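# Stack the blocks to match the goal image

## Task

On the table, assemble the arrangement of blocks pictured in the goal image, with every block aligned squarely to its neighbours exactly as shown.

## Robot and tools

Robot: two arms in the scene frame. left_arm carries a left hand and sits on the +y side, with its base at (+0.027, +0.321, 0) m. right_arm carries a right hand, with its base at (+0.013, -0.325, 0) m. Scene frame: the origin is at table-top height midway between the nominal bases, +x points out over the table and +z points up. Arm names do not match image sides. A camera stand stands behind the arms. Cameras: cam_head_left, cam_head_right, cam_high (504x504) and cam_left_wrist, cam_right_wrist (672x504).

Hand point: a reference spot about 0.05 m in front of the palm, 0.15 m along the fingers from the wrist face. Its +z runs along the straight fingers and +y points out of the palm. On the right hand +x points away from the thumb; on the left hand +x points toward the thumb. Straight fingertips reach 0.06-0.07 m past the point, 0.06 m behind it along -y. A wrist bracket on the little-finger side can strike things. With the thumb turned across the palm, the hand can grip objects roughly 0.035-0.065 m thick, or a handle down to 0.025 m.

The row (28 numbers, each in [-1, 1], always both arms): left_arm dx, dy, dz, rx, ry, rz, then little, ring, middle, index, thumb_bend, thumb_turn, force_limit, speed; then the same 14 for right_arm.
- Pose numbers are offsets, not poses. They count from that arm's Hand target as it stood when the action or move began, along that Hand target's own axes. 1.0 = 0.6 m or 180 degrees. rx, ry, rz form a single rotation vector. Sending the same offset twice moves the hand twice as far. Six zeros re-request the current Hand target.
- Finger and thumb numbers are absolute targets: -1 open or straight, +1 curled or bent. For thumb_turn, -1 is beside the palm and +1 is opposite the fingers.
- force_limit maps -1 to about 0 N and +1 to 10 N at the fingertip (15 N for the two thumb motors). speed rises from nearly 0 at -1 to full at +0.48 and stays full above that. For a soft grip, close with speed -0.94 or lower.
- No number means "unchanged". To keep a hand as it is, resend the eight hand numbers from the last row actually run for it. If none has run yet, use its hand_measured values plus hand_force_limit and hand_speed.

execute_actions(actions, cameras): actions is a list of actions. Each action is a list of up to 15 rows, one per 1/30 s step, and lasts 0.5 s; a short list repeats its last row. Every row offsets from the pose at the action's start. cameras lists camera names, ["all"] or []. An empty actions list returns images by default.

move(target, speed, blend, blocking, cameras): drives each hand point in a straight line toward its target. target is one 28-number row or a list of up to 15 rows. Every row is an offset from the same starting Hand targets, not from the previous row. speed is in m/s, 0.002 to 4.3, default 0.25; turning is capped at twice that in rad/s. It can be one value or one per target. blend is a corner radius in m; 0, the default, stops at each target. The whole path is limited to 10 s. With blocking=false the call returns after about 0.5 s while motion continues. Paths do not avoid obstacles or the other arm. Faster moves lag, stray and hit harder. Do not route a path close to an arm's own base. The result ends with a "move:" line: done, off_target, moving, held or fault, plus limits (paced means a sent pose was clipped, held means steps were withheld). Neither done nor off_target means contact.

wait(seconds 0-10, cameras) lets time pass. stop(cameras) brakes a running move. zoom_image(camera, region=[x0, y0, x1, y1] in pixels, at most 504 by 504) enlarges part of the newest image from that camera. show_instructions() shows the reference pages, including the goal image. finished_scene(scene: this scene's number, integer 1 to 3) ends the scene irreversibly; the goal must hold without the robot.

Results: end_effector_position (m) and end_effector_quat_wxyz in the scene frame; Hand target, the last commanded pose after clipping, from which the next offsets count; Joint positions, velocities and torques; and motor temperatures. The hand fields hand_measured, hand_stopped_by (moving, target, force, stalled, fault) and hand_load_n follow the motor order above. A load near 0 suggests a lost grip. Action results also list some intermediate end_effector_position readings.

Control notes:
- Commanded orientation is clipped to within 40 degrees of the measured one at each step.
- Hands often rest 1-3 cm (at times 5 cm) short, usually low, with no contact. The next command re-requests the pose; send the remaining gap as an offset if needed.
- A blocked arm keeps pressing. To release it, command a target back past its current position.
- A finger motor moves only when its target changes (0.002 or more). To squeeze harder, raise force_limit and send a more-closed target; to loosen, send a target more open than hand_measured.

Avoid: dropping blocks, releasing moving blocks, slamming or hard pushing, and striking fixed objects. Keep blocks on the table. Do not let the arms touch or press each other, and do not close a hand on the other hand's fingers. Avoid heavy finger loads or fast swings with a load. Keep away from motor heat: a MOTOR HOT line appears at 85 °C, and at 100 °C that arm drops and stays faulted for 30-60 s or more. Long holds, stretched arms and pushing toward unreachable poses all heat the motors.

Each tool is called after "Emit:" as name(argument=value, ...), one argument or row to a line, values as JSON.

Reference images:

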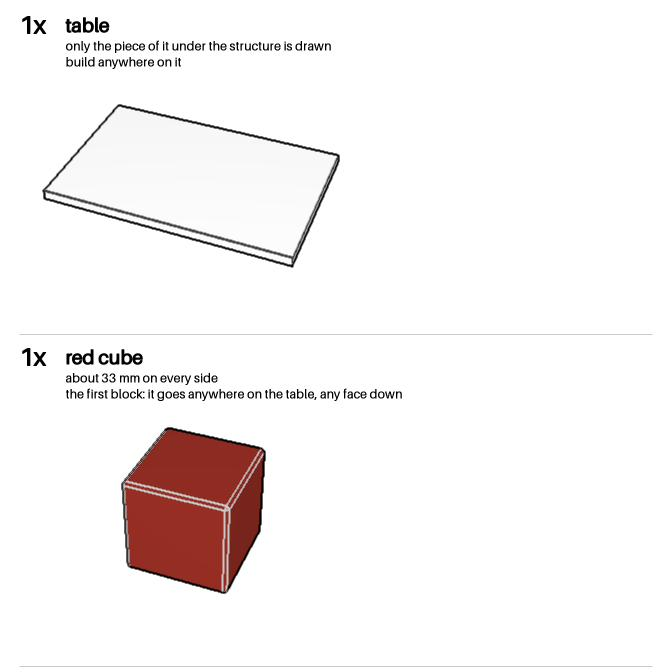

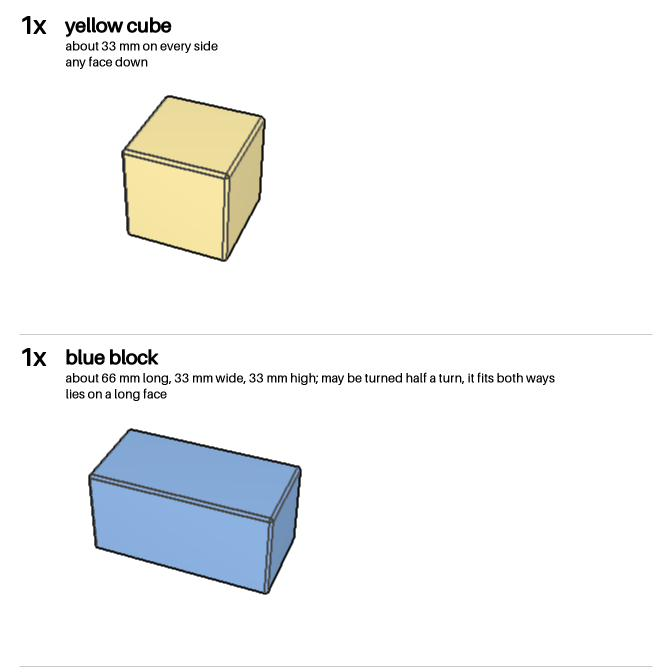

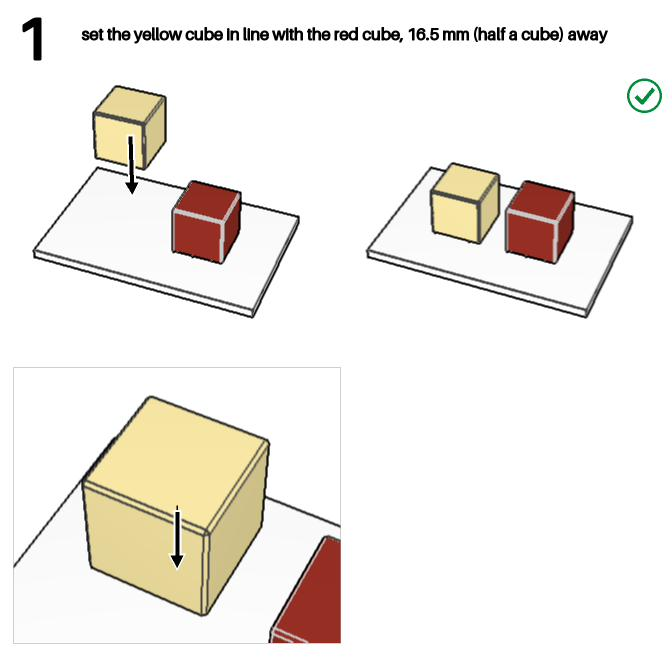

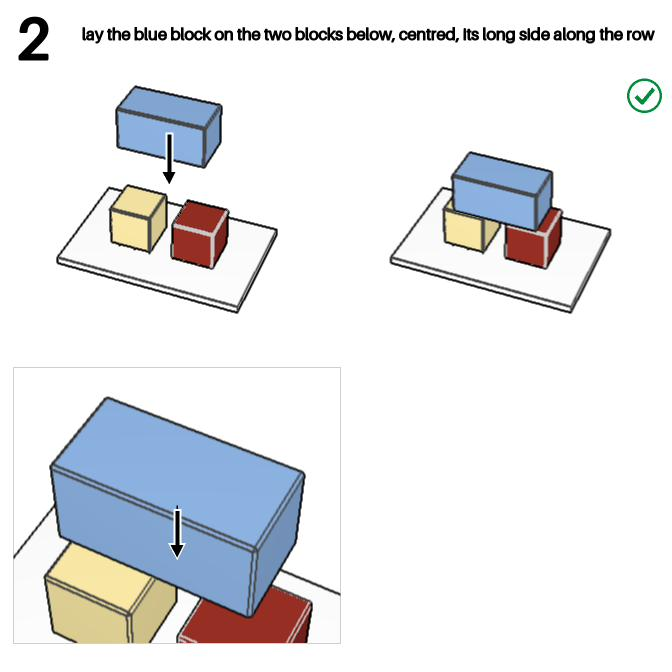

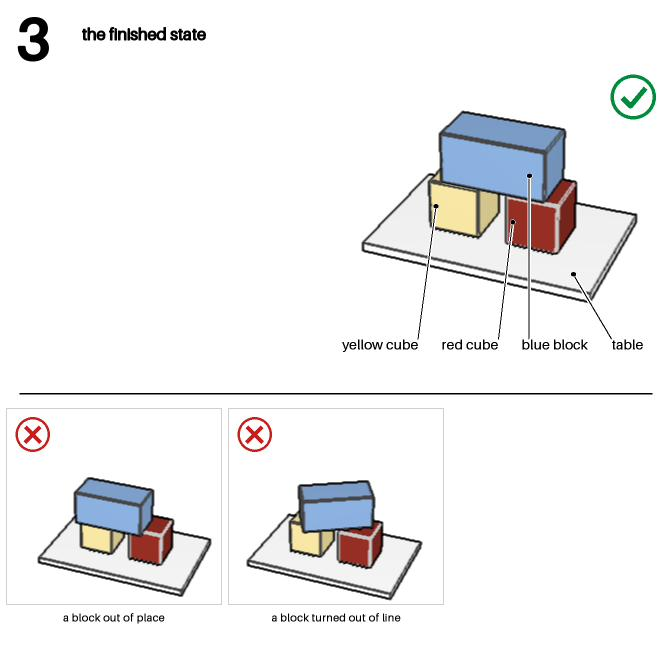

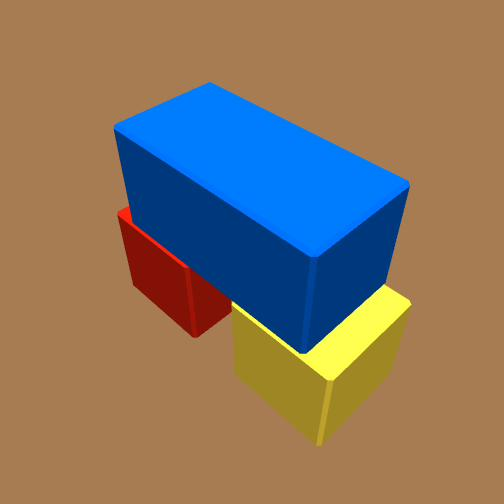

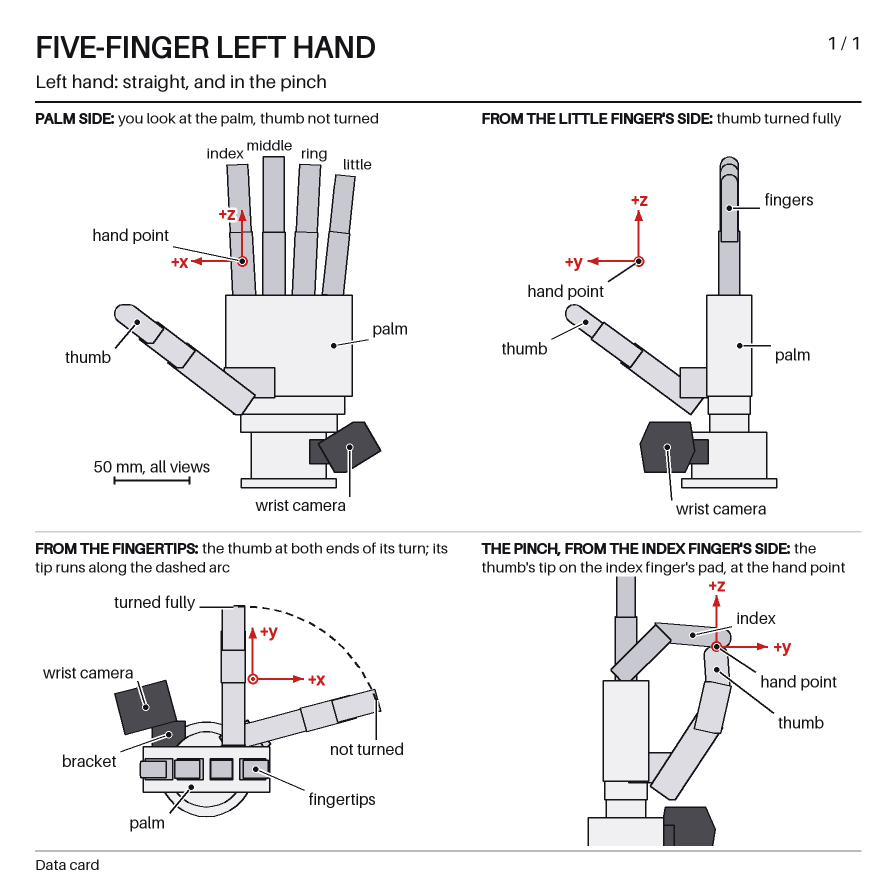

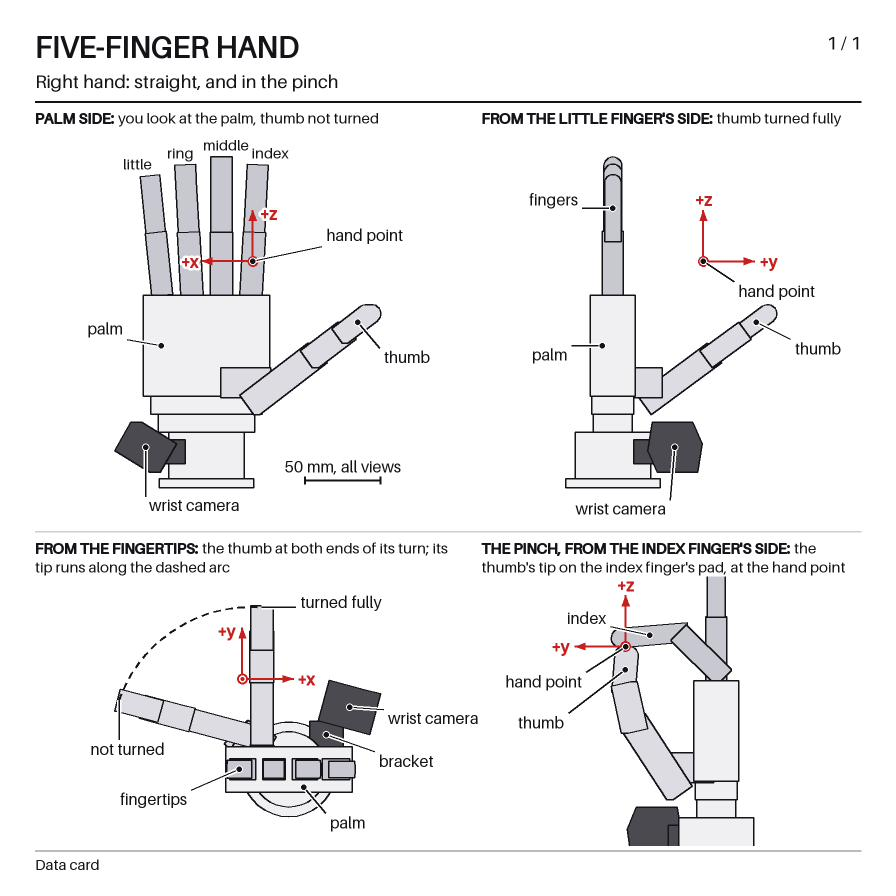

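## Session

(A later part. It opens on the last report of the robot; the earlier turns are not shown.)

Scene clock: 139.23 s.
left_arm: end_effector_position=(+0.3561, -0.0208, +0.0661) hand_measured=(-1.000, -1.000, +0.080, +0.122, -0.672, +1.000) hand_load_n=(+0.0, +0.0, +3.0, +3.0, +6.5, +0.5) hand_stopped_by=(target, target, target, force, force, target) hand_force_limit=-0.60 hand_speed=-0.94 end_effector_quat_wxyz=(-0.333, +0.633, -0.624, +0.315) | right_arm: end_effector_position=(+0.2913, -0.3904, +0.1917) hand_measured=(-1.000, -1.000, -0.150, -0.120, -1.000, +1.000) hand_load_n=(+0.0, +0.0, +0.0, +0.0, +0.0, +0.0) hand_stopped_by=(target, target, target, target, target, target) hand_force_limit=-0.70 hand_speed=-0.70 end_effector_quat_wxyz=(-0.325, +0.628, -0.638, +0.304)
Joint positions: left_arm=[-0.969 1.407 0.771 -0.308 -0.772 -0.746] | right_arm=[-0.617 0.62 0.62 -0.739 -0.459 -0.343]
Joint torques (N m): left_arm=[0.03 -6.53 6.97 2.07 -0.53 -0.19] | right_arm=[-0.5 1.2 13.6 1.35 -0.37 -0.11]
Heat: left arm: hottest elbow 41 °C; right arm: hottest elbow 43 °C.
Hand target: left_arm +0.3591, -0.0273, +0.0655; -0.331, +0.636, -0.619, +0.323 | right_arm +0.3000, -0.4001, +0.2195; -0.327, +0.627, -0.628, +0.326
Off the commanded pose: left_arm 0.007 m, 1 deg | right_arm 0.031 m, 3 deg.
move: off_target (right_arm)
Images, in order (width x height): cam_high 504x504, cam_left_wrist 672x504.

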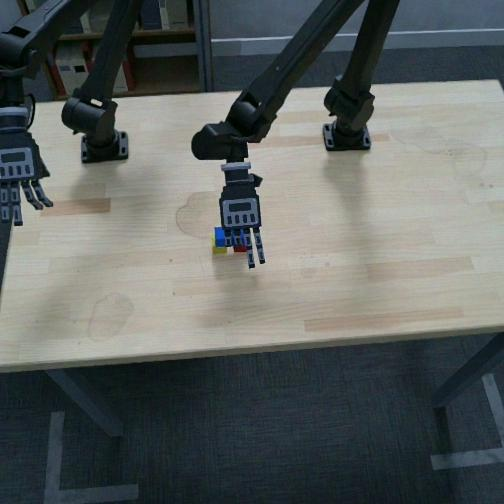

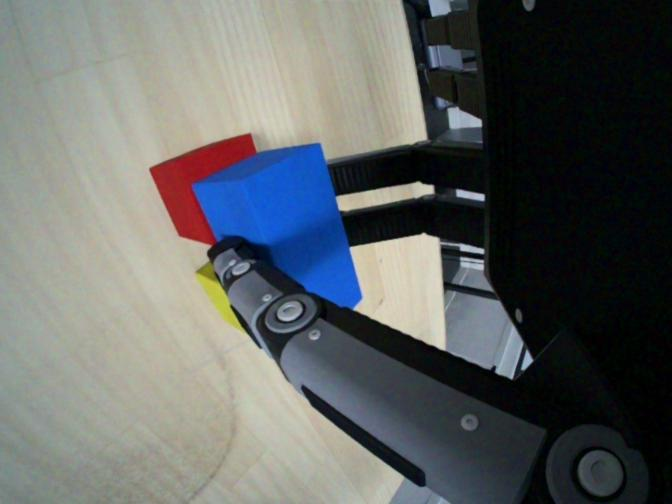

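Emit:
move(
  target=[0,0,0,0,0,0,-1,-1,-0.15,-0.12,-1,1,-0.7,-0.75,0,0,0,0,0,0,-1,-1,-0.15,-0.12,-1,1,-0.7,-0.7],
  speed=0.08,
  cameras=["cam_high","cam_left_wrist"],
)

Emit:
zoom_image(
  camera="cam_high",
  region=[200, 218, 260, 262],
)

Scene clock: 140.63 s.
left_arm: end_effector_position=(+0.3564, -0.0211, +0.0664) hand_measured=(-1.000, -1.000, -0.150, -0.120, -1.000, +1.000) hand_load_n=(+0.0, +0.0, +0.0, +0.0, -0.5, +0.0) hand_stopped_by=(target, target, target, target, target, target) hand_force_limit=-0.70 hand_speed=-0.75 end_effector_quat_wxyz=(-0.333, +0.633, -0.623, +0.316) | right_arm: end_effector_position=(+0.2913, -0.3904, +0.1917) hand_measured=(-1.000, -1.000, -0.150, -0.120, -1.000, +1.000) hand_load_n=(+0.0, +0.0, +0.0, +0.0, +0.0, +0.0) hand_stopped_by=(target, target, target, target, target, target) hand_force_limit=-0.70 hand_speed=-0.70 end_effector_quat_wxyz=(-0.325, +0.628, -0.638, +0.304)
Joint positions: left_arm=[-0.969 1.407 0.771 -0.306 -0.772 -0.747] | right_arm=[-0.617 0.62 0.62 -0.739 -0.459 -0.343]
Joint torques (N m): left_arm=[-0.38 -6.53 7.05 2.04 -0.53 -0.19] | right_arm=[-0.32 1.32 13.61 1.32 -0.38 -0.1]
Heat: left arm: hottest elbow 41 °C; right arm: hottest elbow 43 °C.
Hand target: left_arm +0.3591, -0.0272, +0.0655; -0.331, +0.636, -0.619, +0.323 | right_arm +0.3000, -0.4001, +0.2195; -0.327, +0.627, -0.628, +0.326
Off the commanded pose: left_arm 0.007 m, 1 deg | right_arm 0.031 m, 3 deg.
move: off_target (right_arm)
Images, in order (width x height): cam_high 504x504, cam_left_wrist 672x504.

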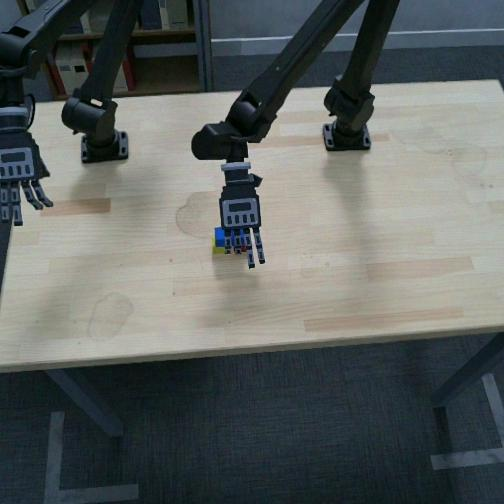

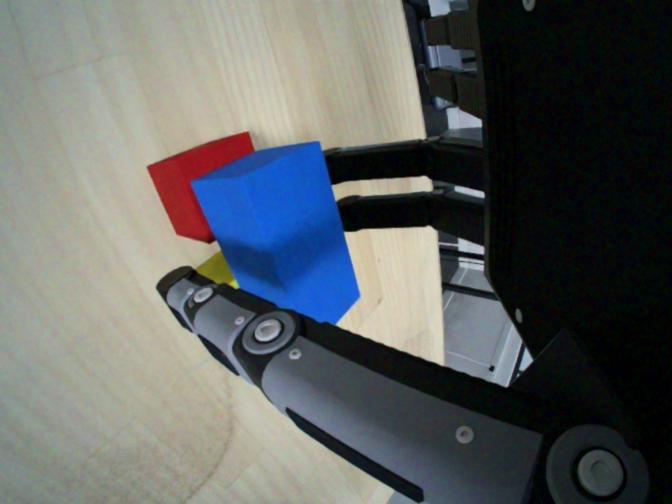

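Scaled by 8.400.

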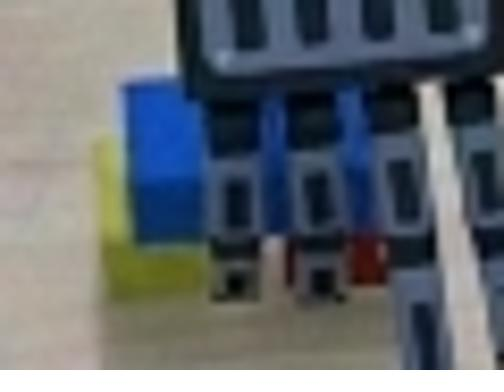

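Emit:
move(
  target=[
    [0,-0.1169,-0.0656,0,0,0,-1,-1,-0.15,-0.12,-1,1,-0.7,-0.75,0,0,0,0,0,0,-1,-1,-0.15,-0.12,-1,1,-0.7,-0.7],
    [-0.15,-0.05,-0.2,0,0,0,-1,-1,-0.15,-0.12,-1,1,-0.7,-0.75,0,0,0,0,0,0,-1,-1,-0.15,-0.12,-1,1,-0.7,-0.7],
  ],
  speed=0.1,
  cameras=["cam_high","cam_head_left","cam_head_right"],
)

Emit:
zoom_image(
  camera="cam_high",
  region=[200, 218, 260, 262],
)

Emit:
zoom_image(
  camera="cam_head_left",
  region=[200, 265, 270, 325],
)

Scene clock: 144.27 s.
left_arm: end_effector_position=(+0.2777, +0.0622, +0.1521) hand_measured=(-1.000, -1.000, -0.150, -0.120, -1.000, +1.000) hand_load_n=(-0.5, +0.0, +0.0, +0.0, -0.5, +0.0) hand_stopped_by=(target, target, target, target, target, target) hand_force_limit=-0.70 hand_speed=-0.75 end_effector_quat_wxyz=(-0.334, +0.635, -0.622, +0.316) | right_arm: end_effector_position=(+0.2913, -0.3904, +0.1917) hand_measured=(-1.000, -1.000, -0.150, -0.120, -1.000, +1.000) hand_load_n=(+0.0, +0.0, +0.0, +0.0, +0.0, +0.0) hand_stopped_by=(target, target, target, target, target, target) hand_force_limit=-0.70 hand_speed=-0.70 end_effector_quat_wxyz=(-0.325, +0.628, -0.638, +0.304)
Joint positions: left_arm=[-1.048 0.956 0.685 -0.74 -0.821 -0.846] | right_arm=[-0.617 0.62 0.62 -0.739 -0.459 -0.343]
Joint torques (N m): left_arm=[-0.79 -3.72 8.12 0.75 -0.58 -0.17] | right_arm=[-0.26 1.44 13.61 1.32 -0.37 -0.11]
Heat: left arm: hottest elbow 41 °C; right arm: hottest elbow 43 °C.
Hand target: left_arm +0.2756, +0.0606, +0.1588; -0.331, +0.636, -0.619, +0.323 | right_arm +0.3000, -0.4001, +0.2195; -0.327, +0.627, -0.628, +0.326
Off the commanded pose: left_arm 0.007 m, 1 deg | right_arm 0.031 m, 3 deg.
move: off_target (right_arm)
Images, in order (width x height): cam_head_left 504x504, cam_head_right 504x504, cam_high 504x504.

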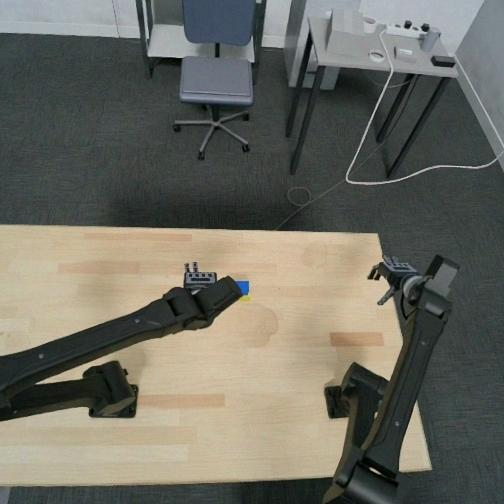

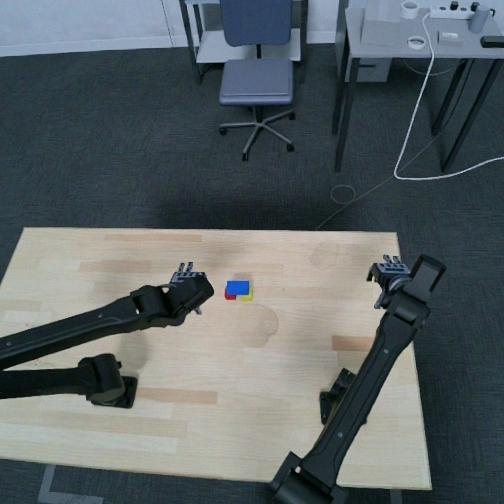

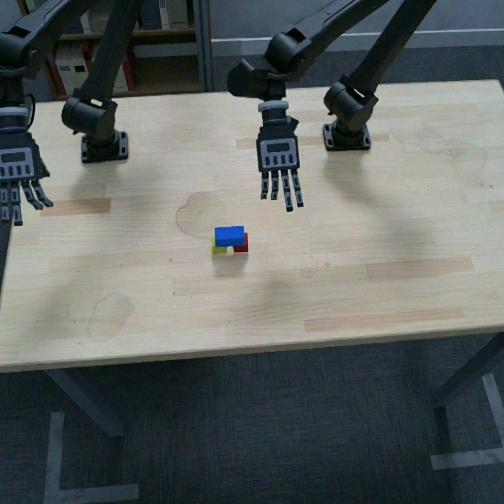

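Scaled by 8.400.

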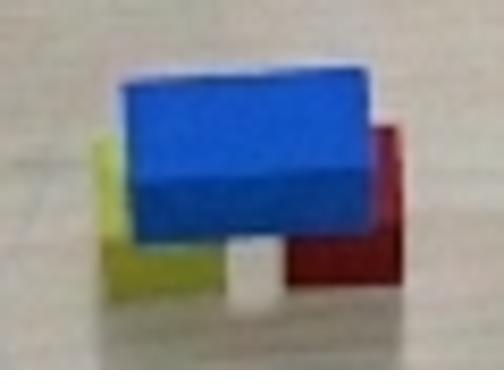

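Scaled by 7.200.

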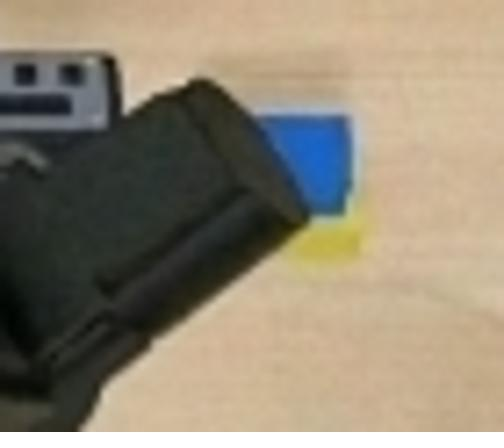

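Emit:
finished_scene(
  scene=1,
)

The scene is finished: the task was done.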